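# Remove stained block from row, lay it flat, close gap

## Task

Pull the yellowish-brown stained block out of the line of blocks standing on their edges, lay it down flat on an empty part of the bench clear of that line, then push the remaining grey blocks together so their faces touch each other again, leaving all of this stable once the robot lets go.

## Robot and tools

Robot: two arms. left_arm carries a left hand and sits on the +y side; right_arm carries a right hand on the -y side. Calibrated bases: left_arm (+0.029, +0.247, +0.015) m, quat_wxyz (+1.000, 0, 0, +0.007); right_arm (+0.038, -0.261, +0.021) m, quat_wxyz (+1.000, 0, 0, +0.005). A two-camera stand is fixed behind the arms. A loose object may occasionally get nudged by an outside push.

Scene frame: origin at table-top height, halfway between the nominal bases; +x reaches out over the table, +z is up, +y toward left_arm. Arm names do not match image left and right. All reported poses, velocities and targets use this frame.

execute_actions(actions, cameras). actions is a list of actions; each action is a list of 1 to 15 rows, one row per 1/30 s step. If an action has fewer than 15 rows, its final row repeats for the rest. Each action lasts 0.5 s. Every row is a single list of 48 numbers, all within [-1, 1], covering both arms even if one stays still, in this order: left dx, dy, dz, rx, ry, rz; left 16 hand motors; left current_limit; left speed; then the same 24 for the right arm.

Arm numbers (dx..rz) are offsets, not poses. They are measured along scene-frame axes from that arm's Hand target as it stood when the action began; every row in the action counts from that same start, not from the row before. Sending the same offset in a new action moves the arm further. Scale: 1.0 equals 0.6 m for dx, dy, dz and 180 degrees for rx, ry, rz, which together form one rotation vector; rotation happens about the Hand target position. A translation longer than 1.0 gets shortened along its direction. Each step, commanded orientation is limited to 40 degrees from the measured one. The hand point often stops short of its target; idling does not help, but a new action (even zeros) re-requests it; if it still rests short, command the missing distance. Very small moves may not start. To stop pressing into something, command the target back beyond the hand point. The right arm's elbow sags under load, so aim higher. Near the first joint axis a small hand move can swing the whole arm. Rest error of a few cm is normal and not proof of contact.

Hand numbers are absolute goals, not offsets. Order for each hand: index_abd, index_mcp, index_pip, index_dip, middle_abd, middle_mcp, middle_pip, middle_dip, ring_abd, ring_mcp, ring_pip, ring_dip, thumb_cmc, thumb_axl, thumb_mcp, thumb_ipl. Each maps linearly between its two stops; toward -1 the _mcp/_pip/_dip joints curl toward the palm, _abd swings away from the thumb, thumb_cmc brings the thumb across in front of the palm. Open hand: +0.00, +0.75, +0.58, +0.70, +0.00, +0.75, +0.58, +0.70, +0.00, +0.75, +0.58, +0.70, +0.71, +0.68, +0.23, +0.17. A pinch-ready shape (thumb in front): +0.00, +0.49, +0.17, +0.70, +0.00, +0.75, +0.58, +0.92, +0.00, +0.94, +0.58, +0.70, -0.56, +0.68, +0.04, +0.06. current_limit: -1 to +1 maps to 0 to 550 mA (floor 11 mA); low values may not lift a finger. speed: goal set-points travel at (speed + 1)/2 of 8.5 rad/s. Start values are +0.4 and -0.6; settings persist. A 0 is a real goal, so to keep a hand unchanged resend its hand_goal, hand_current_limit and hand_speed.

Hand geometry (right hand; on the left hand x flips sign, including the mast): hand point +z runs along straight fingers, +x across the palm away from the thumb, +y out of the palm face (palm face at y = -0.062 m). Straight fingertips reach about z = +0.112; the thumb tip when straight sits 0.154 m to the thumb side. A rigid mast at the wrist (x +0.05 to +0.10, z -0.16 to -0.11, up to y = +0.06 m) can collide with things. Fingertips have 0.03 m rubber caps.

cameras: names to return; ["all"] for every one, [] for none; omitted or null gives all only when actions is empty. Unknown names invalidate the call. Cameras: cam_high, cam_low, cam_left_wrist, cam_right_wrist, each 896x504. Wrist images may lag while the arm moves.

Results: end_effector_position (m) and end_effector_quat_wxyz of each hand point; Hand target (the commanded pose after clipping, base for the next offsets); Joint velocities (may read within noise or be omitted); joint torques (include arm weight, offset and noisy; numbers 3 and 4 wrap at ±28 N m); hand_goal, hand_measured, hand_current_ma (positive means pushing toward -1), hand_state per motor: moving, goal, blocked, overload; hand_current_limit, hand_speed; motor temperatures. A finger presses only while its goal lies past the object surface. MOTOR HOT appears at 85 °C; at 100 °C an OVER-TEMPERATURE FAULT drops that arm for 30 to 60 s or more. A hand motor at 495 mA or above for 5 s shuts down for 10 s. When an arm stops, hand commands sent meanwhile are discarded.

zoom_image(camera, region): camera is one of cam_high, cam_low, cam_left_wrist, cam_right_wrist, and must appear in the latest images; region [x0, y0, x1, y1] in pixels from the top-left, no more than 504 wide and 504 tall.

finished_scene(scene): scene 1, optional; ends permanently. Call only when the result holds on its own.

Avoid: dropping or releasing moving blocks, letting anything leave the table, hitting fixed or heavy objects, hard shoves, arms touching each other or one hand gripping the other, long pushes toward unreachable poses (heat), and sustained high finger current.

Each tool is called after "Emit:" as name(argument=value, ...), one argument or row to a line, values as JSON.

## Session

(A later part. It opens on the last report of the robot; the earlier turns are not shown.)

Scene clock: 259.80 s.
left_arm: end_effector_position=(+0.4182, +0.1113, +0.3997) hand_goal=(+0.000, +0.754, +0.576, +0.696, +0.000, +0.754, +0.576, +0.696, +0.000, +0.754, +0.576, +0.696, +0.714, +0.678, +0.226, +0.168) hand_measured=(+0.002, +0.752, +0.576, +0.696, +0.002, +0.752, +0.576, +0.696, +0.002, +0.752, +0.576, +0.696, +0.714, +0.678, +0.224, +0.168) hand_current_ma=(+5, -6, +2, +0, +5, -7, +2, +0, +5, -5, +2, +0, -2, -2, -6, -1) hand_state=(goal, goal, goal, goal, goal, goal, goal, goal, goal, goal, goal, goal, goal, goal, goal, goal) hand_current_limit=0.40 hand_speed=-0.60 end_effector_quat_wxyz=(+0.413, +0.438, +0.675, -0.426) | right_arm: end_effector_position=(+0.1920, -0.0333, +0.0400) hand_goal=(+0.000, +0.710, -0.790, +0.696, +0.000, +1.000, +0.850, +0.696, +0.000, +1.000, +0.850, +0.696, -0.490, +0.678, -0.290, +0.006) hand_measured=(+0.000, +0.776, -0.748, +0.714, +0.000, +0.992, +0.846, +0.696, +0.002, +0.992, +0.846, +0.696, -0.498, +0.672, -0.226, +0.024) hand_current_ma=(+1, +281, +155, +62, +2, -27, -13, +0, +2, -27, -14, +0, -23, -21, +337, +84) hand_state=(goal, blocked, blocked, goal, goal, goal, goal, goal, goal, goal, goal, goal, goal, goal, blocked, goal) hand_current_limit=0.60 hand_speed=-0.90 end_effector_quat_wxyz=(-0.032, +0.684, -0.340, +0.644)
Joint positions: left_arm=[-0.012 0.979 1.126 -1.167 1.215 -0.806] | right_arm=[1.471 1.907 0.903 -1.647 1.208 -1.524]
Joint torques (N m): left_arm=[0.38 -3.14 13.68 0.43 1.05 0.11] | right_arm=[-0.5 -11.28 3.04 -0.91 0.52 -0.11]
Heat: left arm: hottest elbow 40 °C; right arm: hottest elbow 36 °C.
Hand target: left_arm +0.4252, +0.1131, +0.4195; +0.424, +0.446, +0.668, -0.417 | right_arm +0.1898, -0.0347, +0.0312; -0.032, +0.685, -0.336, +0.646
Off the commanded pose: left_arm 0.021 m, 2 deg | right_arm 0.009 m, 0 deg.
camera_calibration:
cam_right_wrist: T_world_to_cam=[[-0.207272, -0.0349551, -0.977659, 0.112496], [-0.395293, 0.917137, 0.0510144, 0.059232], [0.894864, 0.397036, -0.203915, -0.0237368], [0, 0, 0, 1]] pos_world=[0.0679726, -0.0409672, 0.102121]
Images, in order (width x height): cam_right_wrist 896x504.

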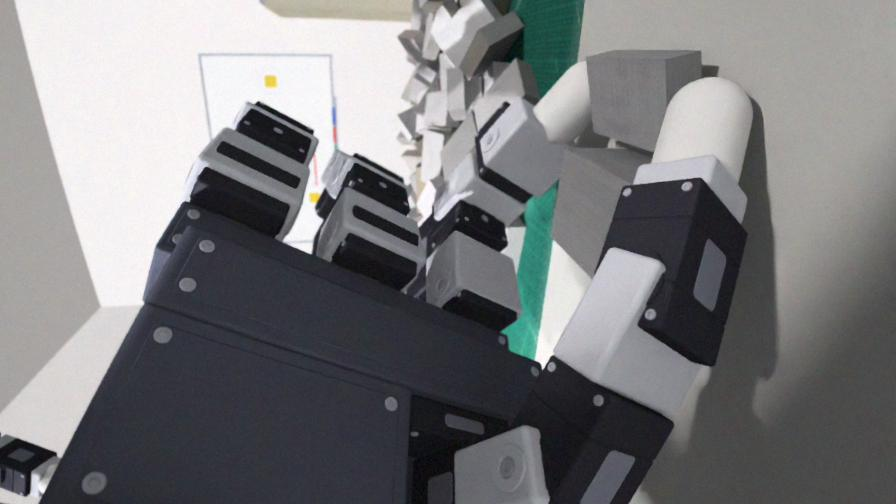

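Emit:
execute_actions(
  actions=[
    [[0,0,0,0,0,0,0,0.754,0.576,0.696,0,0.754,0.576,0.696,0,0.754,0.576,0.696,0.714,0.678,0.226,0.168,0.4,-0.6,0,0,0,0,0,0,0,0.79,-0.79,0.696,0,1,0.85,0.696,0,1,0.85,0.696,-0.49,0.678,-0.2,0.005,0.6,-0.97]],
    [[0,0,0,0,0,0,0,0.754,0.576,0.696,0,0.754,0.576,0.696,0,0.754,0.576,0.696,0.714,0.678,0.226,0.168,0.4,-0.6,0,0,0,0,0,0,0,0.80,-0.79,0.696,0,1,0.85,0.696,0,1,0.85,0.696,-0.49,0.678,-0.19,0.005,0.6,-0.97]],
  ],
  cameras=["cam_right_wrist"],
)

Emit:
zoom_image(
  camera="cam_right_wrist",
  region=[540, 0, 860, 280],
)

Scene clock: 262.37 s.
left_arm: end_effector_position=(+0.4182, +0.1113, +0.3997) hand_goal=(+0.000, +0.754, +0.576, +0.696, +0.000, +0.754, +0.576, +0.696, +0.000, +0.754, +0.576, +0.696, +0.714, +0.678, +0.226, +0.168) hand_measured=(+0.002, +0.752, +0.576, +0.696, +0.002, +0.752, +0.576, +0.696, +0.002, +0.752, +0.576, +0.696, +0.714, +0.678, +0.224, +0.168) hand_current_ma=(+5, -6, +2, +0, +5, -7, +2, +0, +5, -5, +2, +0, -2, -2, -6, -1) hand_state=(goal, goal, goal, goal, goal, goal, goal, goal, goal, goal, goal, goal, goal, goal, goal, goal) hand_current_limit=0.40 hand_speed=-0.60 end_effector_quat_wxyz=(+0.413, +0.438, +0.675, -0.426) | right_arm: end_effector_position=(+0.1921, -0.0333, +0.0398) hand_goal=(+0.000, +0.800, -0.790, +0.696, +0.000, +1.000, +0.850, +0.696, +0.000, +1.000, +0.850, +0.696, -0.490, +0.678, -0.190, +0.006) hand_measured=(+0.000, +0.804, -0.768, +0.708, +0.000, +0.992, +0.846, +0.696, +0.002, +0.992, +0.846, +0.696, -0.498, +0.672, -0.212, +0.004) hand_current_ma=(+1, +10, +70, +34, +2, -27, -13, +0, +2, -27, -14, +0, -26, -23, -79, -11) hand_state=(goal, goal, blocked, goal, goal, goal, goal, goal, goal, goal, goal, goal, goal, goal, moving, goal) hand_current_limit=0.60 hand_speed=-0.97 end_effector_quat_wxyz=(-0.032, +0.684, -0.339, +0.645)
Joint positions: left_arm=[-0.012 0.979 1.126 -1.167 1.215 -0.806] | right_arm=[1.472 1.908 0.903 -1.647 1.209 -1.524]
Joint torques (N m): left_arm=[0.32 -3.14 13.67 0.43 1.06 0.11] | right_arm=[-0.32 -11.28 3 -0.9 0.48 -0.11]
Heat: left arm: hottest elbow 40 °C; right arm: hottest elbow 36 °C.
Hand target: left_arm +0.4252, +0.1131, +0.4195; +0.424, +0.446, +0.668, -0.417 | right_arm +0.1899, -0.0347, +0.0312; -0.032, +0.685, -0.336, +0.646
Off the commanded pose: left_arm 0.021 m, 2 deg | right_arm 0.009 m, 0 deg.
camera_calibration:
cam_right_wrist: T_world_to_cam=[[-0.206932, -0.0363063, -0.977681, 0.112225], [-0.396238, 0.916795, 0.0498206, 0.059416], [0.894525, 0.397704, -0.2041, -0.0237083], [0, 0, 0, 1]] pos_world=[0.0679734, -0.0409689, 0.101921]
Images, in order (width x height): cam_right_wrist 896x504.

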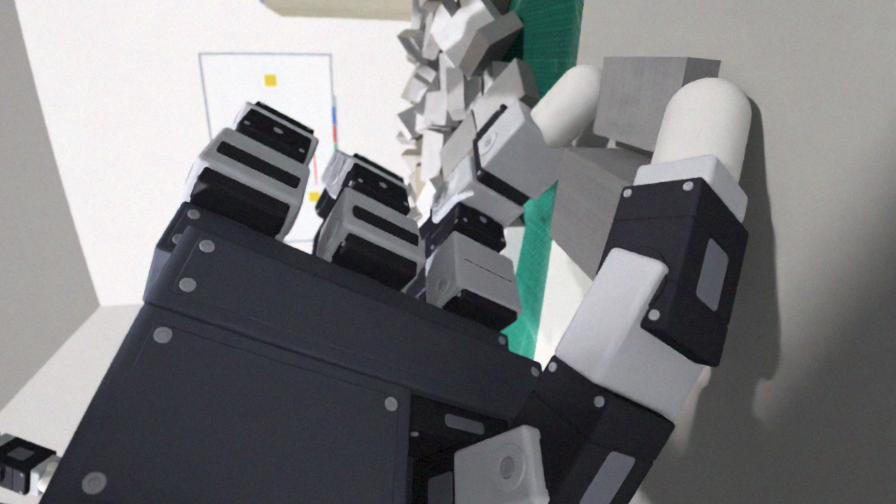

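Scaled by 1.575 from the camera's 896x504 image, which has a finer 1280x720 frame.

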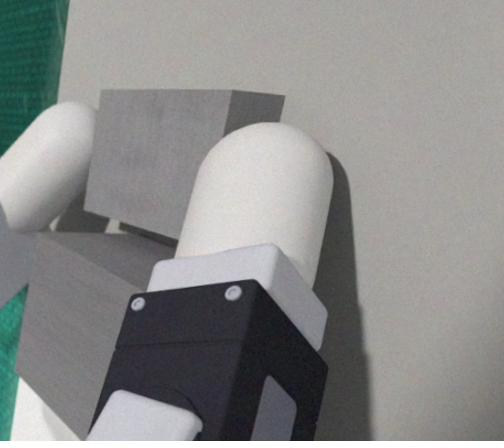

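Emit:
execute_actions(
  actions=[
    [[0,0,0,0,0,0,0,0.754,0.576,0.696,0,0.754,0.576,0.696,0,0.754,0.576,0.696,0.714,0.678,0.226,0.168,0.4,-0.6,0,-0.008,0.003,0,0,0,0,0.82,-0.79,0.696,0,1,0.85,0.696,0,1,0.85,0.696,-0.49,0.678,-0.18,0.005,0.6,-0.95]],
    [[0,0,0,0,0,0,0,0.754,0.576,0.696,0,0.754,0.576,0.696,0,0.754,0.576,0.696,0.714,0.678,0.226,0.168,0.4,-0.6,0,-0.004,0.003,0,0,0,0,0.82,-0.79,0.696,0,1,0.85,0.696,0,1,0.85,0.696,-0.49,0.678,-0.18,0.005,0.6,-0.95]],
  ],
  cameras=["cam_right_wrist"],
)

Emit:
zoom_image(
  camera="cam_right_wrist",
  region=[540, 0, 860, 280],
)

Scene clock: 264.80 s.
left_arm: end_effector_position=(+0.4182, +0.1113, +0.3997) hand_goal=(+0.000, +0.754, +0.576, +0.696, +0.000, +0.754, +0.576, +0.696, +0.000, +0.754, +0.576, +0.696, +0.714, +0.678, +0.226, +0.168) hand_measured=(+0.002, +0.752, +0.576, +0.696, +0.002, +0.752, +0.576, +0.696, +0.002, +0.752, +0.576, +0.696, +0.714, +0.678, +0.224, +0.168) hand_current_ma=(+5, -6, +2, +0, +5, -7, +2, +0, +5, -5, +2, +0, -2, -2, -6, -1) hand_state=(goal, goal, goal, goal, goal, goal, goal, goal, goal, goal, goal, goal, goal, goal, goal, goal) hand_current_limit=0.40 hand_speed=-0.60 end_effector_quat_wxyz=(+0.413, +0.438, +0.675, -0.426) | right_arm: end_effector_position=(+0.1924, -0.0338, +0.0399) hand_goal=(+0.000, +0.820, -0.790, +0.696, +0.000, +1.000, +0.850, +0.696, +0.000, +1.000, +0.850, +0.696, -0.490, +0.678, -0.180, +0.006) hand_measured=(+0.000, +0.814, -0.784, +0.700, +0.000, +0.992, +0.846, +0.696, +0.002, +0.992, +0.846, +0.696, -0.498, +0.672, -0.206, -0.002) hand_current_ma=(+1, -15, +20, +11, +2, -27, -13, +0, +2, -27, -14, +0, -25, -25, -126, -29) hand_state=(goal, goal, goal, goal, goal, goal, goal, goal, goal, goal, goal, goal, goal, goal, blocked, goal) hand_current_limit=0.60 hand_speed=-0.95 end_effector_quat_wxyz=(-0.034, +0.684, -0.338, +0.645)
Joint positions: left_arm=[-0.012 0.979 1.126 -1.167 1.215 -0.806] | right_arm=[1.473 1.907 0.9 -1.645 1.213 -1.524]
Joint torques (N m): left_arm=[0.26 -3.14 13.67 0.43 1.05 0.11] | right_arm=[-0.73 -12.92 1.73 -0.88 0.39 -0.13]
Heat: left arm: hottest elbow 40 °C; right arm: hottest elbow 36 °C.
Hand target: left_arm +0.4252, +0.1131, +0.4195; +0.424, +0.446, +0.668, -0.417 | right_arm +0.1899, -0.0418, +0.0349; -0.032, +0.685, -0.336, +0.646
Off the commanded pose: left_arm 0.021 m, 2 deg | right_arm 0.010 m, 0 deg.
camera_calibration:
cam_right_wrist: T_world_to_cam=[[-0.205101, -0.037281, -0.978031, 0.111905], [-0.400074, 0.915171, 0.0490139, 0.0607004], [0.893238, 0.401337, -0.202618, -0.0234439], [0, 0, 0, 1]] pos_world=[0.0681774, -0.0419704, 0.101721]
Images, in order (width x height): cam_right_wrist 896x504.

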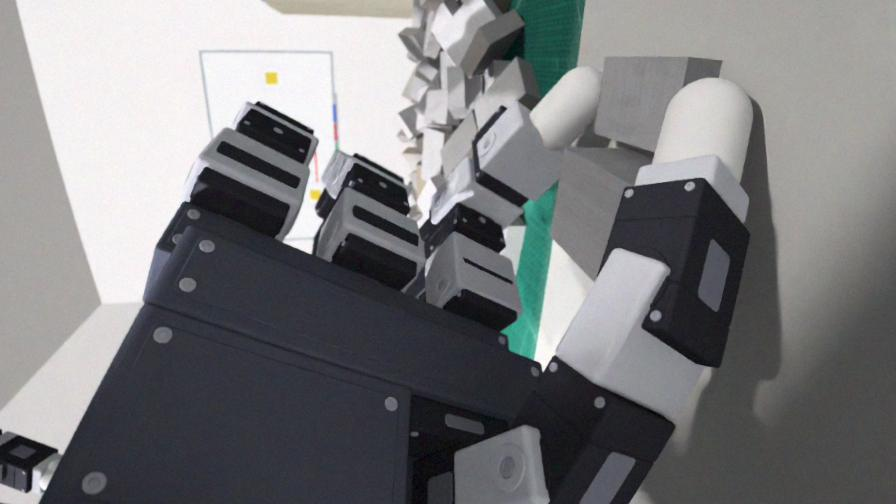

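Scaled by 1.575 from the camera's 896x504 image, which has a finer 1280x720 frame.

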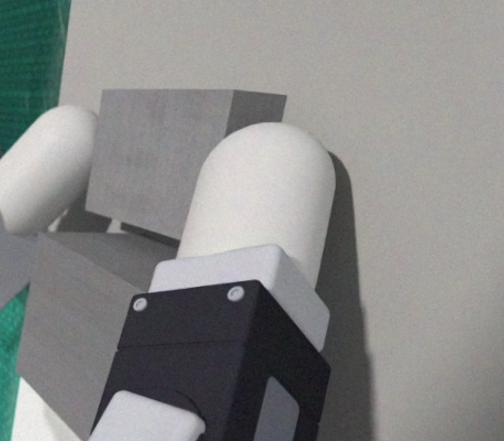

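Emit:
execute_actions(
  actions=[
    [[0,0,0,0,0,0,0,0.754,0.576,0.696,0,0.754,0.576,0.696,0,0.754,0.576,0.696,0.714,0.678,0.226,0.168,0.4,-0.6,0,0,0,0,0,0,0,0.76,-0.79,0.696,0,1,0.85,0.696,0,1,0.85,0.696,-0.49,0.678,-0.25,0.005,0.6,-0.92]],
    [[0,0,0,0,0,0,0,0.754,0.576,0.696,0,0.754,0.576,0.696,0,0.754,0.576,0.696,0.714,0.678,0.226,0.168,0.4,-0.6,0,0,0,0,0,0,0,0.71,-0.79,0.696,0,1,0.85,0.696,0,1,0.85,0.696,-0.49,0.678,-0.29,0.005,0.6,-0.92]],
  ],
  cameras=["cam_right_wrist"],
)

Emit:
zoom_image(
  camera="cam_right_wrist",
  region=[540, 0, 860, 280],
)

Scene clock: 266.40 s.
left_arm: end_effector_position=(+0.4182, +0.1113, +0.3997) hand_goal=(+0.000, +0.754, +0.576, +0.696, +0.000, +0.754, +0.576, +0.696, +0.000, +0.754, +0.576, +0.696, +0.714, +0.678, +0.226, +0.168) hand_measured=(+0.002, +0.752, +0.576, +0.696, +0.002, +0.752, +0.576, +0.696, +0.002, +0.752, +0.576, +0.696, +0.714, +0.678, +0.224, +0.168) hand_current_ma=(+5, -6, +2, +0, +5, -7, +2, +0, +5, -5, +2, +0, -2, -2, -6, -1) hand_state=(goal, goal, goal, goal, goal, goal, goal, goal, goal, goal, goal, goal, goal, goal, goal, goal) hand_current_limit=0.40 hand_speed=-0.60 end_effector_quat_wxyz=(+0.413, +0.438, +0.675, -0.426) | right_arm: end_effector_position=(+0.1923, -0.0335, +0.0400) hand_goal=(+0.000, +0.710, -0.790, +0.696, +0.000, +1.000, +0.850, +0.696, +0.000, +1.000, +0.850, +0.696, -0.490, +0.678, -0.290, +0.006) hand_measured=(+0.000, +0.796, -0.770, +0.702, +0.000, +0.992, +0.846, +0.696, +0.002, +0.992, +0.846, +0.696, -0.498, +0.672, -0.224, +0.018) hand_current_ma=(+1, +387, +64, +19, +2, -27, -13, +0, +2, -27, -14, +0, -25, -25, +360, +52) hand_state=(goal, blocked, goal, goal, goal, goal, goal, goal, goal, goal, goal, goal, goal, goal, blocked, goal) hand_current_limit=0.60 hand_speed=-0.92 end_effector_quat_wxyz=(-0.034, +0.685, -0.337, +0.645)
Joint positions: left_arm=[-0.012 0.979 1.126 -1.167 1.215 -0.806] | right_arm=[1.474 1.906 0.9 -1.645 1.214 -1.524]
Joint torques (N m): left_arm=[0.32 -3.08 13.68 0.44 1.05 0.11] | right_arm=[-0.79 -12.92 1.74 -0.87 0.34 -0.13]
Heat: left arm: hottest elbow 40 °C; right arm: hottest elbow 36 °C.
Hand target: left_arm +0.4252, +0.1131, +0.4195; +0.424, +0.446, +0.668, -0.417 | right_arm +0.1898, -0.0418, +0.0349; -0.032, +0.685, -0.336, +0.646
Off the commanded pose: left_arm 0.021 m, 2 deg | right_arm 0.010 m, 0 deg.
camera_calibration:
cam_right_wrist: T_world_to_cam=[[-0.204373, -0.0374356, -0.978177, 0.111945], [-0.402075, 0.914294, 0.0490159, 0.0606643], [0.892506, 0.403318, -0.201909, -0.0233154], [0, 0, 0, 1]] pos_world=[0.0680792, -0.0418708, 0.10182]
Images, in order (width x height): cam_right_wrist 896x504.

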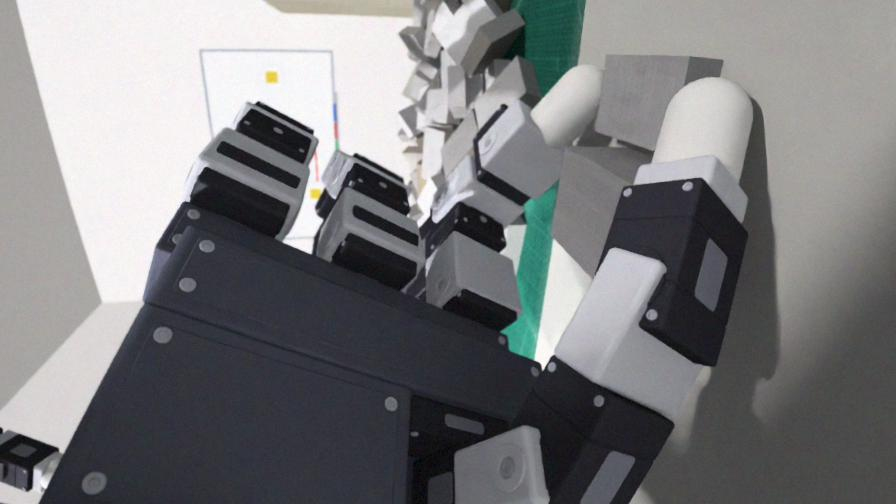

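Scaled by 1.575 from the camera's 896x504 image, which has a finer 1280x720 frame.

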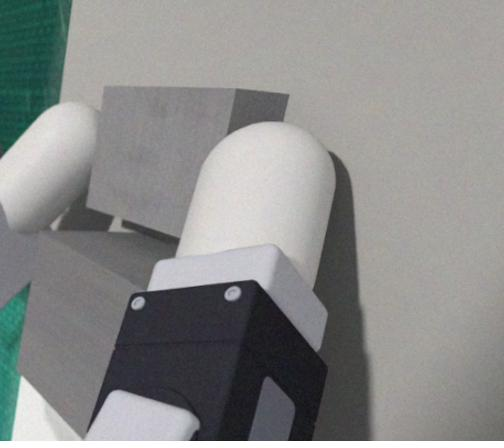

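Emit:
execute_actions(
  actions=[
    [[0,0,0,0,0,0,0,0.754,0.576,0.696,0,0.754,0.576,0.696,0,0.754,0.576,0.696,0.714,0.678,0.226,0.168,0.4,-0.6,0,0.004,0.016,0,0,0,0,0.71,-0.79,0.696,0,1,0.85,0.696,0,1,0.85,0.696,-0.49,0.678,-0.29,0.005,0.6,-0.92]],
    [[0,0,0,0,0,0,0,0.754,0.576,0.696,0,0.754,0.576,0.696,0,0.754,0.576,0.696,0.714,0.678,0.226,0.168,0.4,-0.6,0,0.004,0.016,0,0,0,0,0.71,-0.79,0.696,0,1,0.85,0.696,0,1,0.85,0.696,-0.49,0.678,-0.29,0.005,0.6,-0.92]],
  ],
  cameras=["cam_right_wrist"],
)

Emit:
zoom_image(
  camera="cam_right_wrist",
  region=[540, 0, 860, 280],
)

Scene clock: 268.37 s.
left_arm: end_effector_position=(+0.4182, +0.1113, +0.3997) hand_goal=(+0.000, +0.754, +0.576, +0.696, +0.000, +0.754, +0.576, +0.696, +0.000, +0.754, +0.576, +0.696, +0.714, +0.678, +0.226, +0.168) hand_measured=(+0.002, +0.752, +0.576, +0.696, +0.002, +0.752, +0.576, +0.696, +0.002, +0.752, +0.576, +0.696, +0.714, +0.678, +0.224, +0.168) hand_current_ma=(+5, -6, +2, +0, +5, -7, +2, +0, +5, -5, +2, +0, -2, -2, -6, -1) hand_state=(goal, goal, goal, goal, goal, goal, goal, goal, goal, goal, goal, goal, goal, goal, goal, goal) hand_current_limit=0.40 hand_speed=-0.60 end_effector_quat_wxyz=(+0.413, +0.438, +0.675, -0.426) | right_arm: end_effector_position=(+0.1915, -0.0345, +0.0488) hand_goal=(+0.000, +0.710, -0.790, +0.696, +0.000, +1.000, +0.850, +0.696, +0.000, +1.000, +0.850, +0.696, -0.490, +0.678, -0.290, +0.006) hand_measured=(+0.000, +0.786, -0.758, +0.710, +0.000, +0.992, +0.846, +0.696, +0.002, +0.992, +0.846, +0.696, -0.482, +0.684, -0.226, +0.022) hand_current_ma=(+1, +331, +113, +44, +2, -27, -13, +0, +2, -27, -14, +0, +23, +18, +345, +70) hand_state=(goal, blocked, blocked, goal, goal, goal, goal, goal, goal, goal, goal, goal, goal, goal, blocked, goal) hand_current_limit=0.60 hand_speed=-0.92 end_effector_quat_wxyz=(-0.035, +0.684, -0.341, +0.644)
Joint positions: left_arm=[-0.012 0.979 1.126 -1.167 1.215 -0.806] | right_arm=[1.474 1.879 0.897 -1.663 1.209 -1.524]
Joint torques (N m): left_arm=[0.32 -3.14 13.65 0.42 1.05 0.11] | right_arm=[-0.73 -13.74 3.32 -2.47 0.53 -0.13]
Heat: left arm: hottest elbow 40 °C; right arm: hottest elbow 36 °C.
Hand target: left_arm +0.4252, +0.1131, +0.4195; +0.424, +0.446, +0.668, -0.417 | right_arm +0.1898, -0.0371, +0.0541; -0.032, +0.685, -0.336, +0.646
Off the commanded pose: left_arm 0.021 m, 2 deg | right_arm 0.006 m, 1 deg.
camera_calibration:
cam_right_wrist: T_world_to_cam=[[-0.206201, -0.0292457, -0.978072, 0.120929], [-0.397983, 0.91565, 0.0565253, 0.0598011], [0.893919, 0.400911, -0.200448, -0.0208515], [0, 0, 0, 1]] pos_world=[0.0673751, -0.0428606, 0.110718]
Images, in order (width x height): cam_right_wrist 896x504.

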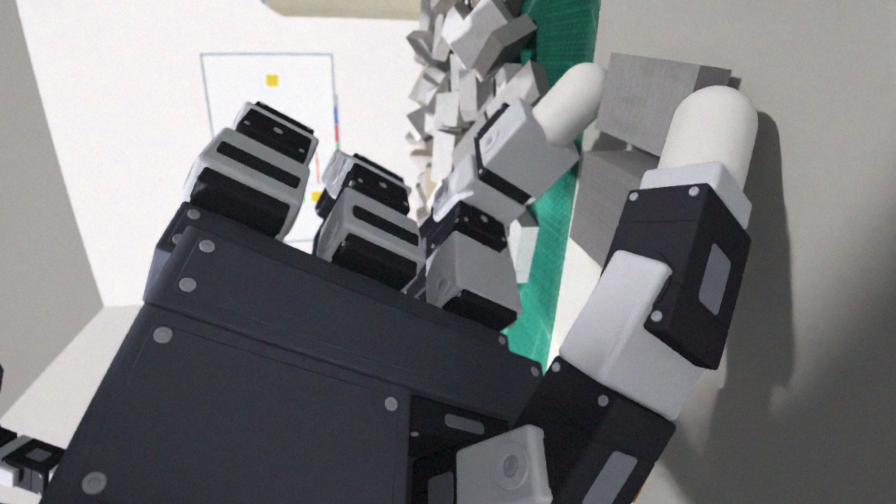

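Scaled by 1.575 from the camera's 896x504 image, which has a finer 1280x720 frame.

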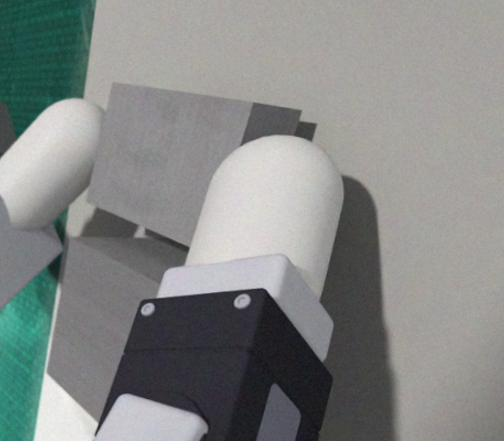

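Emit:
execute_actions(
  actions=[
    [[0,0,0,0,0,0,0,0.754,0.576,0.696,0,0.754,0.576,0.696,0,0.754,0.576,0.696,0.714,0.678,0.226,0.168,0.4,-0.6,0,0.0,0.02,0.01,0,0,0,0.71,-0.79,0.696,0,1,0.85,0.696,0,1,0.85,0.696,-0.49,0.678,-0.29,0.005,0.6,-0.92]],
    [[0,0,0,0,0,0,0,0.754,0.576,0.696,0,0.754,0.576,0.696,0,0.754,0.576,0.696,0.714,0.678,0.226,0.168,0.4,-0.6,0,-0.004,0.012,0.045,0,0,0,0.71,-0.79,0.696,0,1,0.85,0.696,0,1,0.85,0.696,-0.49,0.678,-0.29,0.005,0.6,-0.92]],
    [[0,0,0,0,0,0,0,0.754,0.576,0.696,0,0.754,0.576,0.696,0,0.754,0.576,0.696,0.714,0.678,0.226,0.168,0.4,-0.6,0,-0.006,0.008,0.05,0,0,0,0.71,-0.79,0.696,0,1,0.85,0.696,0,1,0.85,0.696,-0.49,0.678,-0.29,0.005,0.6,-0.92]],
  ],
  cameras=["cam_right_wrist"],
)

Scene clock: 271.67 s.
left_arm: end_effector_position=(+0.4182, +0.1113, +0.3997) hand_goal=(+0.000, +0.754, +0.576, +0.696, +0.000, +0.754, +0.576, +0.696, +0.000, +0.754, +0.576, +0.696, +0.714, +0.678, +0.226, +0.168) hand_measured=(+0.002, +0.752, +0.576, +0.696, +0.002, +0.752, +0.576, +0.696, +0.002, +0.752, +0.576, +0.696, +0.714, +0.678, +0.224, +0.168) hand_current_ma=(+5, -6, +2, +0, +5, -7, +2, +0, +5, -5, +2, +0, -2, -2, -6, -1) hand_state=(goal, goal, goal, goal, goal, goal, goal, goal, goal, goal, goal, goal, goal, goal, goal, goal) hand_current_limit=0.40 hand_speed=-0.60 end_effector_quat_wxyz=(+0.413, +0.438, +0.675, -0.426) | right_arm: end_effector_position=(+0.1892, -0.0379, +0.0790) hand_goal=(+0.000, +0.710, -0.790, +0.696, +0.000, +1.000, +0.850, +0.696, +0.000, +1.000, +0.850, +0.696, -0.490, +0.678, -0.290, +0.006) hand_measured=(+0.000, +0.784, -0.758, +0.710, +0.000, +0.992, +0.846, +0.696, +0.002, +0.992, +0.846, +0.696, -0.482, +0.684, -0.226, +0.024) hand_current_ma=(+1, +317, +118, +47, +2, -27, -13, +0, +2, -27, -14, +0, +27, +21, +345, +81) hand_state=(goal, blocked, blocked, goal, goal, goal, goal, goal, goal, goal, goal, goal, goal, goal, blocked, goal) hand_current_limit=0.60 hand_speed=-0.92 end_effector_quat_wxyz=(-0.148, +0.668, -0.440, +0.582)
Joint positions: left_arm=[-0.012 0.979 1.126 -1.167 1.215 -0.806] | right_arm=[1.474 1.567 0.777 -1.48 1.198 -1.576]
Joint torques (N m): left_arm=[0.32 -3.14 13.68 0.43 1.05 0.11] | right_arm=[-1.55 -10.93 4.37 -0.64 0.98 -0.37]
Heat: left arm: hottest elbow 40 °C; right arm: hottest elbow 35 °C.
Hand target: left_arm +0.4252, +0.1131, +0.4195; +0.424, +0.446, +0.668, -0.417 | right_arm +0.1898, -0.0431, +0.0781; -0.144, +0.670, -0.438, +0.582
Off the commanded pose: left_arm 0.021 m, 2 deg | right_arm 0.005 m, 1 deg.
camera_calibration:
cam_right_wrist: T_world_to_cam=[[-0.200098, 0.285086, -0.937383, 0.157405], [-0.402544, 0.848333, 0.343932, 0.035936], [0.893263, 0.446158, -0.0549903, -0.0210714], [0, 0, 0, 1]] pos_world=[0.0647845, -0.0659583, 0.13403]
Images, in order (width x height): cam_right_wrist 896x504.

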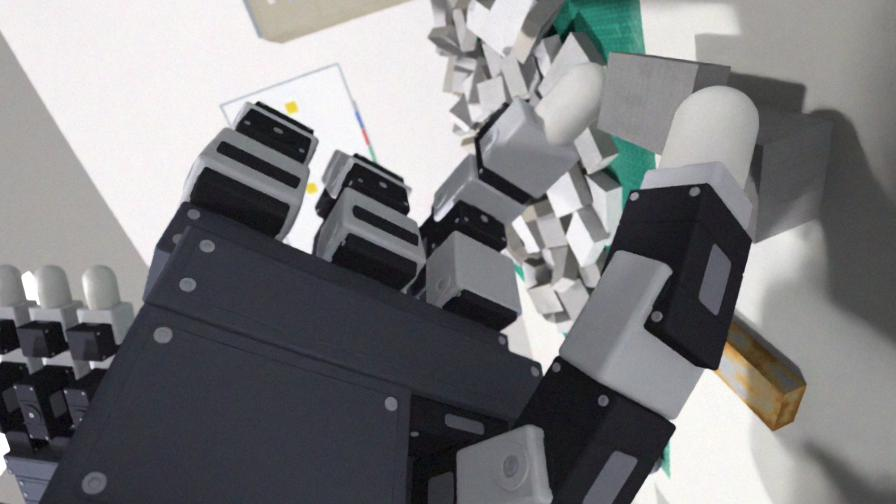

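Emit:
execute_actions(
  actions=[
    [[0,0,0,0,0,0,0,0.754,0.576,0.696,0,0.754,0.576,0.696,0,0.754,0.576,0.696,0.714,0.678,0.226,0.168,0.4,-0.6,0.002,-0.004,0.0,0.05,0,0,0,0.71,-0.79,0.696,0,1,0.85,0.696,0,1,0.85,0.696,-0.49,0.678,-0.29,0.005,0.6,-0.92]],
    [[0,0,0,0,0,0,0,0.754,0.576,0.696,0,0.754,0.576,0.696,0,0.754,0.576,0.696,0.714,0.678,0.226,0.168,0.4,-0.6,0.002,-0.004,0.0,0.05,0,0,0,0.71,-0.79,0.696,0,1,0.85,0.696,0,1,0.85,0.696,-0.49,0.678,-0.29,0.005,0.6,-0.92]],
    [[0,0,0,0,0,0,0,0.754,0.576,0.696,0,0.754,0.576,0.696,0,0.754,0.576,0.696,0.714,0.678,0.226,0.168,0.4,-0.6,0.002,-0.003,0.0,0.05,0,0,0,0.71,-0.79,0.696,0,1,0.85,0.696,0,1,0.85,0.696,-0.49,0.678,-0.29,0.005,0.6,-0.92]],
    [[0,0,0,0,0,0,0,0.754,0.576,0.696,0,0.754,0.576,0.696,0,0.754,0.576,0.696,0.714,0.678,0.226,0.168,0.4,-0.6,0.002,-0.003,0.0,0.05,0,0,0,0.71,-0.79,0.696,0,1,0.85,0.696,0,1,0.85,0.696,-0.49,0.678,-0.29,0.005,0.6,-0.92]],
    [[0,0,0,0,0,0,0,0.754,0.576,0.696,0,0.754,0.576,0.696,0,0.754,0.576,0.696,0.714,0.678,0.226,0.168,0.4,-0.6,0.002,-0.0,-0.008,0.045,0,0,0,0.71,-0.79,0.696,0,1,0.85,0.696,0,1,0.85,0.696,-0.49,0.678,-0.29,0.005,0.6,-0.92]],
  ],
  cameras=["cam_right_wrist"],
)

Emit:
zoom_image(
  camera="cam_right_wrist",
  region=[540, 0, 860, 280],
)

Scene clock: 275.47 s.
left_arm: end_effector_position=(+0.4182, +0.1113, +0.3997) hand_goal=(+0.000, +0.754, +0.576, +0.696, +0.000, +0.754, +0.576, +0.696, +0.000, +0.754, +0.576, +0.696, +0.714, +0.678, +0.226, +0.168) hand_measured=(+0.002, +0.752, +0.576, +0.696, +0.002, +0.752, +0.576, +0.696, +0.002, +0.752, +0.576, +0.696, +0.714, +0.678, +0.224, +0.168) hand_current_ma=(+5, -6, +2, +0, +5, -7, +2, +0, +5, -5, +2, +0, -2, -2, -6, -1) hand_state=(goal, goal, goal, goal, goal, goal, goal, goal, goal, goal, goal, goal, goal, goal, goal, goal) hand_current_limit=0.40 hand_speed=-0.60 end_effector_quat_wxyz=(+0.413, +0.438, +0.675, -0.426) | right_arm: end_effector_position=(+0.1951, -0.0459, +0.0784) hand_goal=(+0.000, +0.710, -0.790, +0.696, +0.000, +1.000, +0.850, +0.696, +0.000, +1.000, +0.850, +0.696, -0.490, +0.678, -0.290, +0.006) hand_measured=(+0.000, +0.706, -0.786, +0.698, +0.000, +0.992, +0.846, +0.696, +0.002, +0.992, +0.846, +0.696, -0.490, +0.680, -0.284, +0.010) hand_current_ma=(+1, -11, +13, +7, +2, -27, -13, +0, +2, -27, -14, +0, +0, +4, +21, +12) hand_state=(goal, goal, goal, goal, goal, goal, goal, goal, goal, goal, goal, goal, goal, goal, goal, goal) hand_current_limit=0.60 hand_speed=-0.92 end_effector_quat_wxyz=(+0.388, -0.565, +0.624, -0.374)
Joint positions: left_arm=[-0.012 0.979 1.126 -1.167 1.215 -0.806] | right_arm=[1.389 0.909 0.376 -0.744 1.118 -1.826]
Joint torques (N m): left_arm=[0.21 -3.14 13.68 0.43 1.05 0.11] | right_arm=[-1.79 -3.78 6.87 1.22 1.07 -0.25]
Heat: left arm: hottest elbow 40 °C; right arm: hottest elbow 35 °C.
Hand target: left_arm +0.4252, +0.1131, +0.4195; +0.424, +0.446, +0.668, -0.417 | right_arm +0.1958, -0.0515, +0.0733; +0.385, -0.567, +0.624, -0.375
Off the commanded pose: left_arm 0.021 m, 2 deg | right_arm 0.008 m, 0 deg.
camera_calibration:
cam_right_wrist: T_world_to_cam=[[-0.204384, 0.855335, -0.476057, 0.151225], [-0.403546, 0.369453, 0.837052, -0.0151905], [0.89184, 0.363191, 0.269656, -0.0516931], [0, 0, 0, 1]] pos_world=[0.0708799, -0.104961, 0.0986462]
Images, in order (width x height): cam_right_wrist 896x504.

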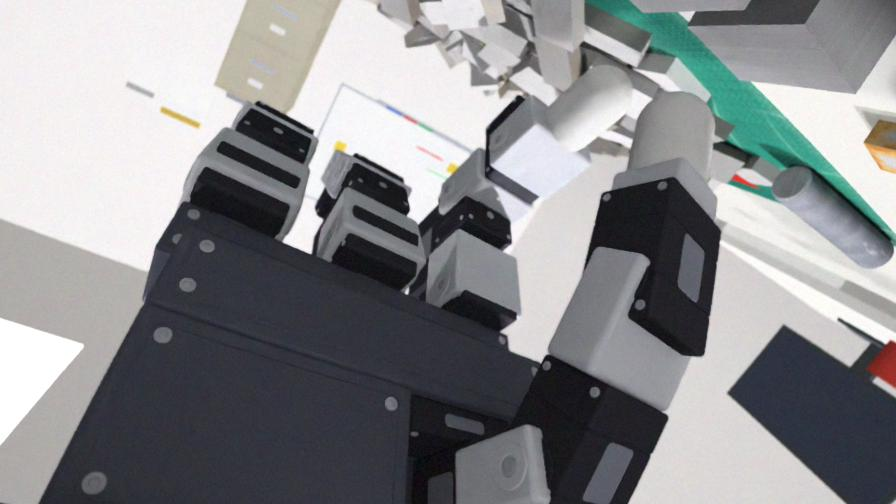

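Scaled by 1.575 from the camera's 896x504 image, which has a finer 1280x720 frame.

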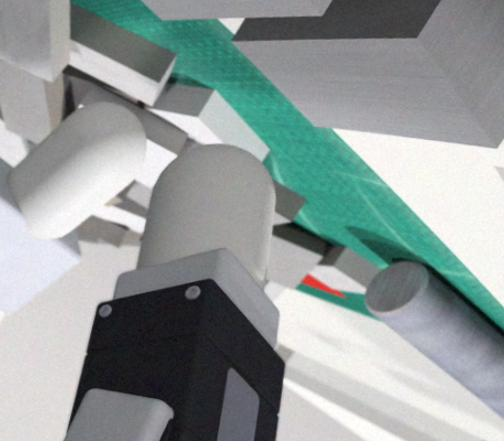

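Emit:
execute_actions(
  actions=[],
  cameras=["cam_left_wrist","cam_high"],
)

Emit:
zoom_image(
  camera="cam_left_wrist",
  region=[150, 230, 430, 470],
)

Emit:
zoom_image(
  camera="cam_high",
  region=[280, 150, 420, 290],
)

Scene clock: 275.73 s.
left_arm: end_effector_position=(+0.4182, +0.1113, +0.3997) hand_goal=(+0.000, +0.754, +0.576, +0.696, +0.000, +0.754, +0.576, +0.696, +0.000, +0.754, +0.576, +0.696, +0.714, +0.678, +0.226, +0.168) hand_measured=(+0.002, +0.752, +0.576, +0.696, +0.002, +0.752, +0.576, +0.696, +0.002, +0.752, +0.576, +0.696, +0.714, +0.678, +0.224, +0.168) hand_current_ma=(+5, -6, +2, +0, +5, -7, +2, +0, +5, -5, +2, +0, -2, -2, -6, -1) hand_state=(goal, goal, goal, goal, goal, goal, goal, goal, goal, goal, goal, goal, goal, goal, goal, goal) hand_current_limit=0.40 hand_speed=-0.60 end_effector_quat_wxyz=(+0.413, +0.438, +0.675, -0.426) | right_arm: end_effector_position=(+0.1951, -0.0460, +0.0784) hand_goal=(+0.000, +0.710, -0.790, +0.696, +0.000, +1.000, +0.850, +0.696, +0.000, +1.000, +0.850, +0.696, -0.490, +0.678, -0.290, +0.006) hand_measured=(+0.000, +0.706, -0.786, +0.698, +0.000, +0.992, +0.846, +0.696, +0.002, +0.992, +0.846, +0.696, -0.490, +0.680, -0.284, +0.010) hand_current_ma=(+1, -11, +13, +7, +2, -27, -13, +0, +2, -27, -14, +0, +0, +4, +21, +12) hand_state=(goal, goal, goal, goal, goal, goal, goal, goal, goal, goal, goal, goal, goal, goal, goal, goal) hand_current_limit=0.60 hand_speed=-0.92 end_effector_quat_wxyz=(+0.388, -0.566, +0.624, -0.374)
Joint positions: left_arm=[-0.012 0.979 1.126 -1.167 1.215 -0.806] | right_arm=[1.389 0.909 0.376 -0.744 1.118 -1.827]
Joint velocities: within noise
Joint torques (N m): left_arm=[0.32 -3.14 13.67 0.43 1.06 0.11] | right_arm=[-1.79 -3.78 6.87 1.2 1.07 -0.25]
Motor temperatures (°C): left_arm=[29 29 40 27 30 29] | right_arm=[27 31 35 29 35 29]
Heat: left arm: hottest elbow 40 °C; right arm: hottest elbow 35 °C.
Hand target: left_arm +0.4252, +0.1131, +0.4195; +0.424, +0.446, +0.668, -0.417 | right_arm +0.1958, -0.0515, +0.0733; +0.385, -0.567, +0.624, -0.375
Off the commanded pose: left_arm 0.021 m, 2 deg | right_arm 0.008 m, 0 deg.
camera_calibration:
cam_left_wrist: T_world_to_cam=[[-0.36973, -0.32096, 0.871943, -0.196197], [-0.747672, 0.659919, -0.0741209, 0.221958], [-0.551622, -0.679332, -0.483965, 0.624447], [0, 0, 0, 1]] pos_world=[0.43787, 0.214761, 0.489734]
Images, in order (width x height): cam_high 896x504, cam_left_wrist 896x504.

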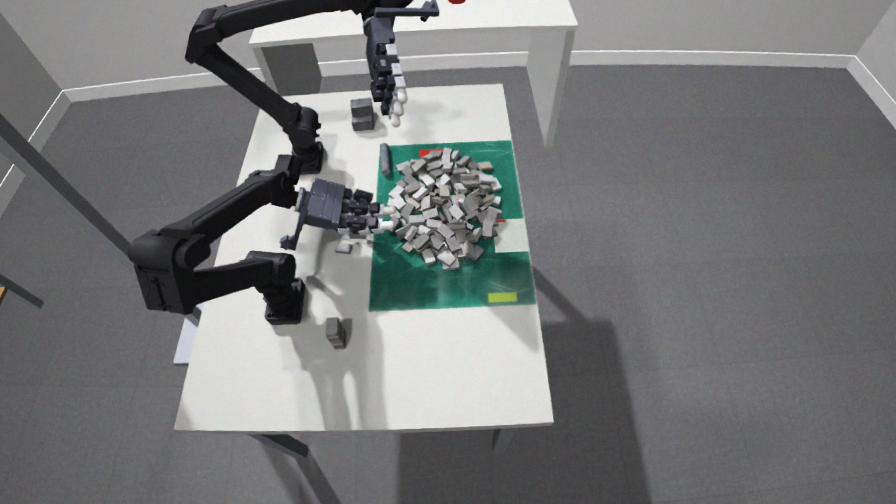

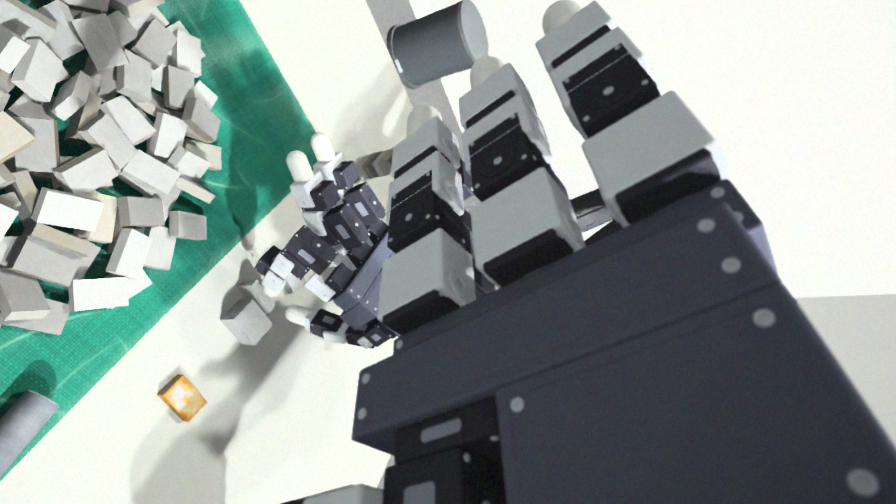

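Scaled by 1.800 from the camera's 896x504 image, which has a finer 1280x720 frame.

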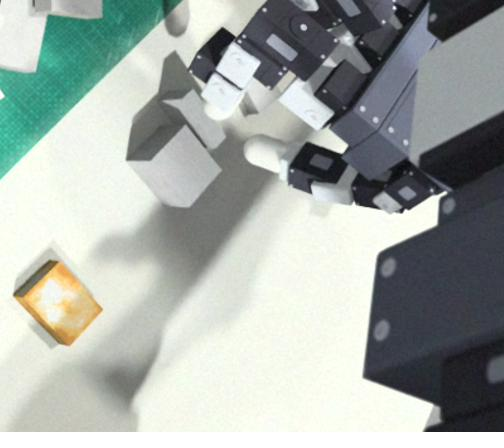

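Scaled by 3.600 from the camera's 896x504 image, which has a finer 1280x720 frame.

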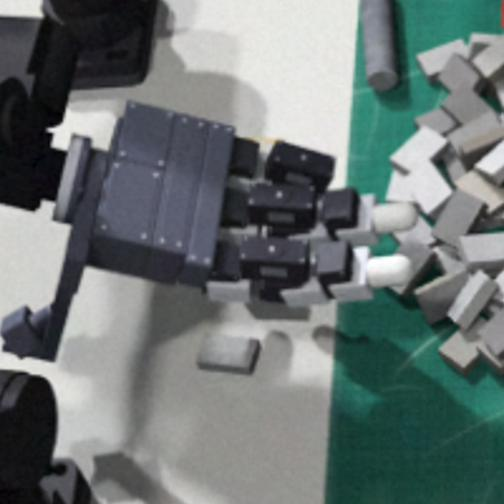

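Emit:
execute_actions(
  actions=[
    [[0,0,0,0,0,0,0,0.754,0.576,0.696,0,0.754,0.576,0.696,0,0.754,0.576,0.696,0.714,0.678,0.226,0.168,0.4,-0.6,-0.01,-0.03,0.05,0.0,0,0,0,0.8,-0.79,0.696,0,1,0.85,0.696,0,1,0.85,0.696,-0.49,0.678,-0.2,0.005,0.6,-0.92]],
    [[0,0,0,0,0,0,0,0.754,0.576,0.696,0,0.754,0.576,0.696,0,0.754,0.576,0.696,0.714,0.678,0.226,0.168,0.4,-0.6,-0.01,-0.05,0.05,0.0,0,0,0,0.85,-0.79,0.696,0,1,0.85,0.696,0,1,0.85,0.696,-0.49,0.678,-0.16,0.005,0.6,-0.92]],
    [[0,0,0,0,0,0,0,0.754,0.576,0.696,0,0.754,0.576,0.696,0,0.754,0.576,0.696,0.714,0.678,0.226,0.168,0.4,-0.6,-0.01,-0.05,0.02,0.0,0,0,0,0.88,-0.79,0.696,0,1,0.85,0.696,0,1,0.85,0.696,-0.49,0.678,-0.16,0.005,0.6,-0.92]],
  ],
  cameras=["cam_left_wrist","cam_right_wrist","cam_high"],
)

Emit:
zoom_image(
  camera="cam_left_wrist",
  region=[150, 230, 390, 440],
)

Emit:
zoom_image(
  camera="cam_right_wrist",
  region=[540, 0, 896, 300],
)

Scene clock: 277.93 s.
left_arm: end_effector_position=(+0.4182, +0.1113, +0.3997) hand_goal=(+0.000, +0.754, +0.576, +0.696, +0.000, +0.754, +0.576, +0.696, +0.000, +0.754, +0.576, +0.696, +0.714, +0.678, +0.226, +0.168) hand_measured=(+0.002, +0.752, +0.576, +0.696, +0.002, +0.752, +0.576, +0.696, +0.002, +0.752, +0.576, +0.696, +0.714, +0.678, +0.224, +0.168) hand_current_ma=(+5, -6, +2, +0, +5, -7, +2, +0, +5, -5, +2, +0, -2, -2, -6, -1) hand_state=(goal, goal, goal, goal, goal, goal, goal, goal, goal, goal, goal, goal, goal, goal, goal, goal) hand_current_limit=0.40 hand_speed=-0.60 end_effector_quat_wxyz=(+0.413, +0.438, +0.675, -0.426) | right_arm: end_effector_position=(+0.1882, -0.0906, +0.1099) hand_goal=(+0.000, +0.880, -0.790, +0.696, +0.000, +1.000, +0.850, +0.696, +0.000, +1.000, +0.850, +0.696, -0.490, +0.678, -0.160, +0.006) hand_measured=(+0.000, +0.864, -0.786, +0.698, +0.000, +0.992, +0.846, +0.696, +0.002, +0.992, +0.846, +0.696, -0.490, +0.680, -0.162, +0.008) hand_current_ma=(+1, -59, +10, +7, +2, -27, -13, +0, +2, -27, -14, +0, +0, +4, -4, +10) hand_state=(goal, goal, goal, goal, goal, goal, goal, goal, goal, goal, goal, goal, goal, goal, goal, goal) hand_current_limit=0.60 hand_speed=-0.92 end_effector_quat_wxyz=(+0.381, -0.570, +0.621, -0.379)
Joint positions: left_arm=[-0.012 0.979 1.126 -1.167 1.215 -0.806] | right_arm=[1.384 0.657 0.376 -1.008 1.116 -1.837]
Joint torques (N m): left_arm=[0.32 -3.14 13.67 0.43 1.05 0.1] | right_arm=[-1.03 -0.5 8.99 1.14 1.2 -0.08]
Heat: left arm: hottest elbow 40 °C; right arm: hottest elbow 36 °C.
Hand target: left_arm +0.4252, +0.1131, +0.4195; +0.424, +0.446, +0.668, -0.417 | right_arm +0.1885, -0.0873, +0.1100; -0.385, +0.568, -0.623, +0.376 (last step not sent: back at the drive's target)
Off the commanded pose: left_arm 0.021 m, 2 deg | right_arm 0.030 m, 1 deg.
pose unreachable (right arm): on one or more control steps of this call, first in action 1 (counted from 0), this arm could not follow its commanded pose, so it was not sent that pose on those steps. It may still have moved: this result reports where it is.
cause: moving toward the commanded pose would bring two parts of the arm too close to each other (joints 2 (shoulder) to 6 (wrist roll) lie between them).
camera_calibration:
cam_left_wrist: T_world_to_cam=[[-0.36973, -0.32096, 0.871943, -0.196197], [-0.747672, 0.659919, -0.0741209, 0.221958], [-0.551622, -0.679332, -0.483965, 0.624447], [0, 0, 0, 1]] pos_world=[0.43787, 0.214761, 0.489734]
cam_right_wrist: T_world_to_cam=[[-0.205507, 0.845461, -0.492912, 0.204212], [-0.400102, 0.387066, 0.830722, -0.0261329], [0.893132, 0.367934, 0.258726, -0.0365744], [0, 0, 0, 1]] pos_world=[0.0641769, -0.149081, 0.13183]
Images, in order (width x height): cam_high 896x504, cam_left_wrist 896x504, cam_right_wrist 896x504.

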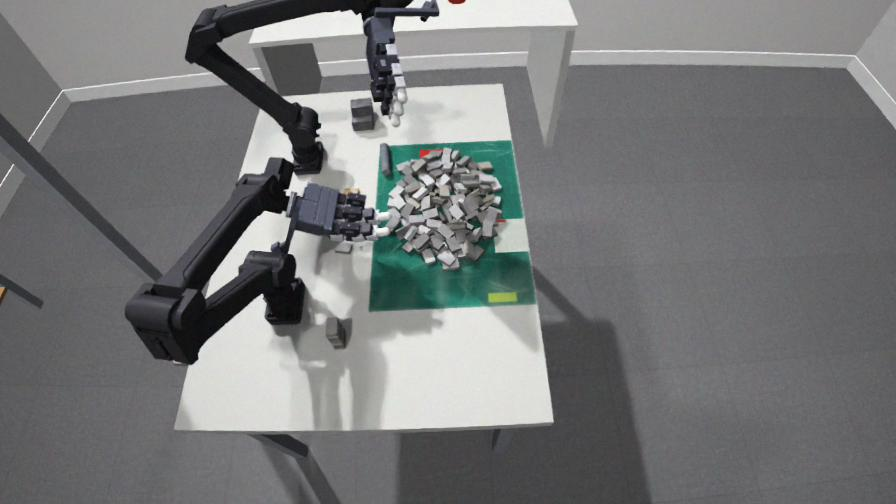

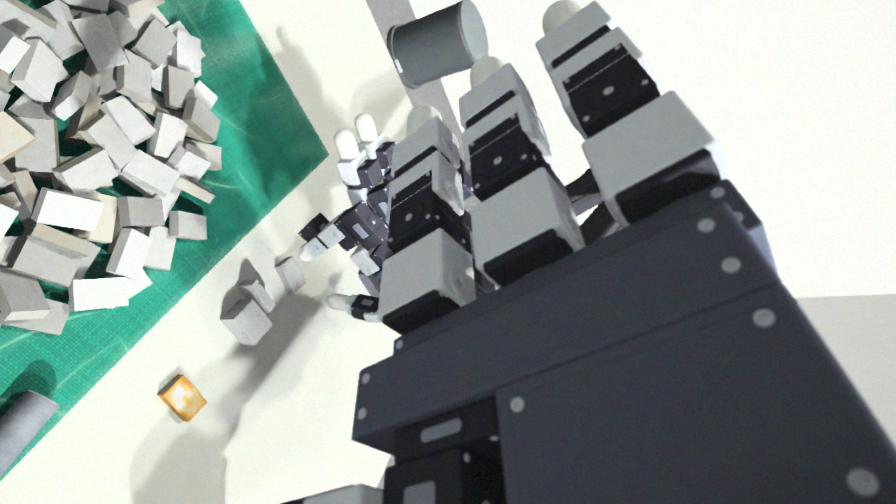

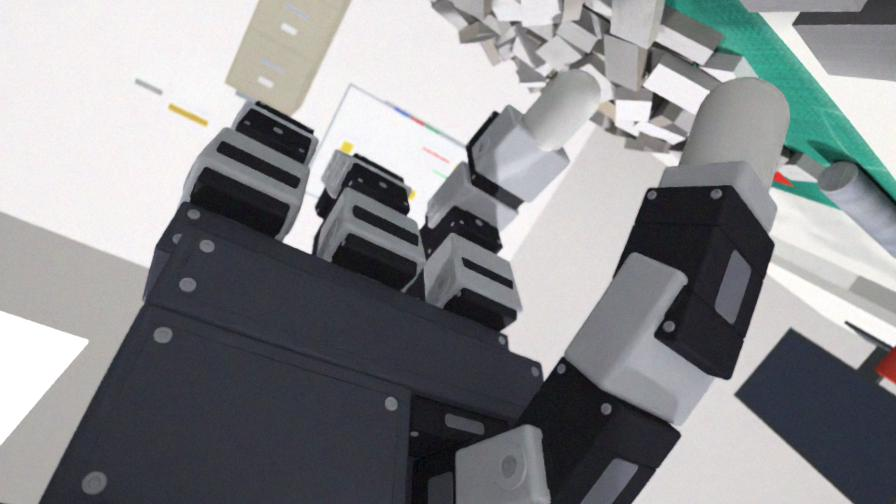

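Scaled by 2.100 from the camera's 896x504 image, which has a finer 1280x720 frame.

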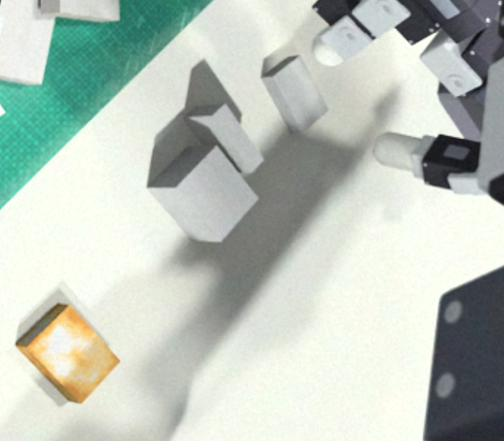

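Scaled by 1.416 from the camera's 896x504 image, which has a finer 1280x720 frame.

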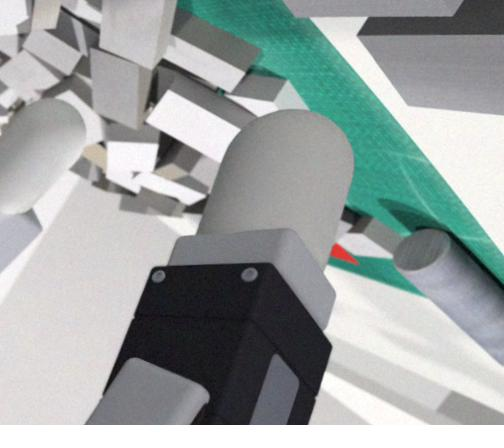

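Emit:
zoom_image(
  camera="cam_left_wrist",
  region=[205, 245, 325, 355],
)

Emit:
zoom_image(
  camera="cam_high",
  region=[320, 180, 400, 260],
)

Scaled by 4.200 from the camera's 896x504 image, which has a finer 1280x720 frame.

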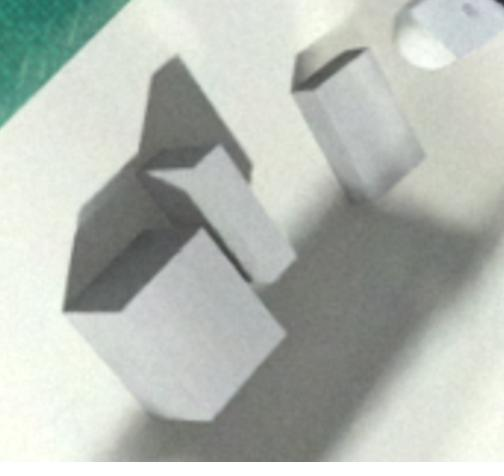

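Scaled by 6.300 from the camera's 896x504 image, which has a finer 1280x720 frame.

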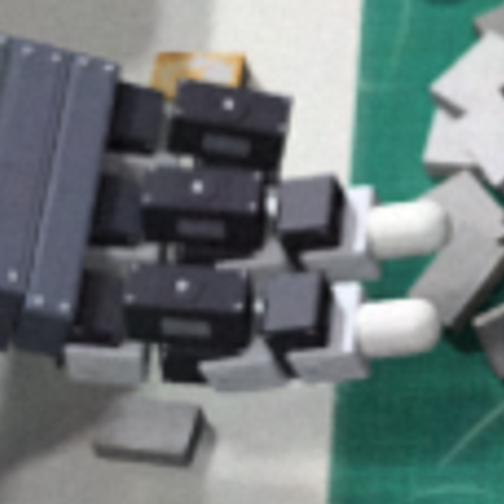

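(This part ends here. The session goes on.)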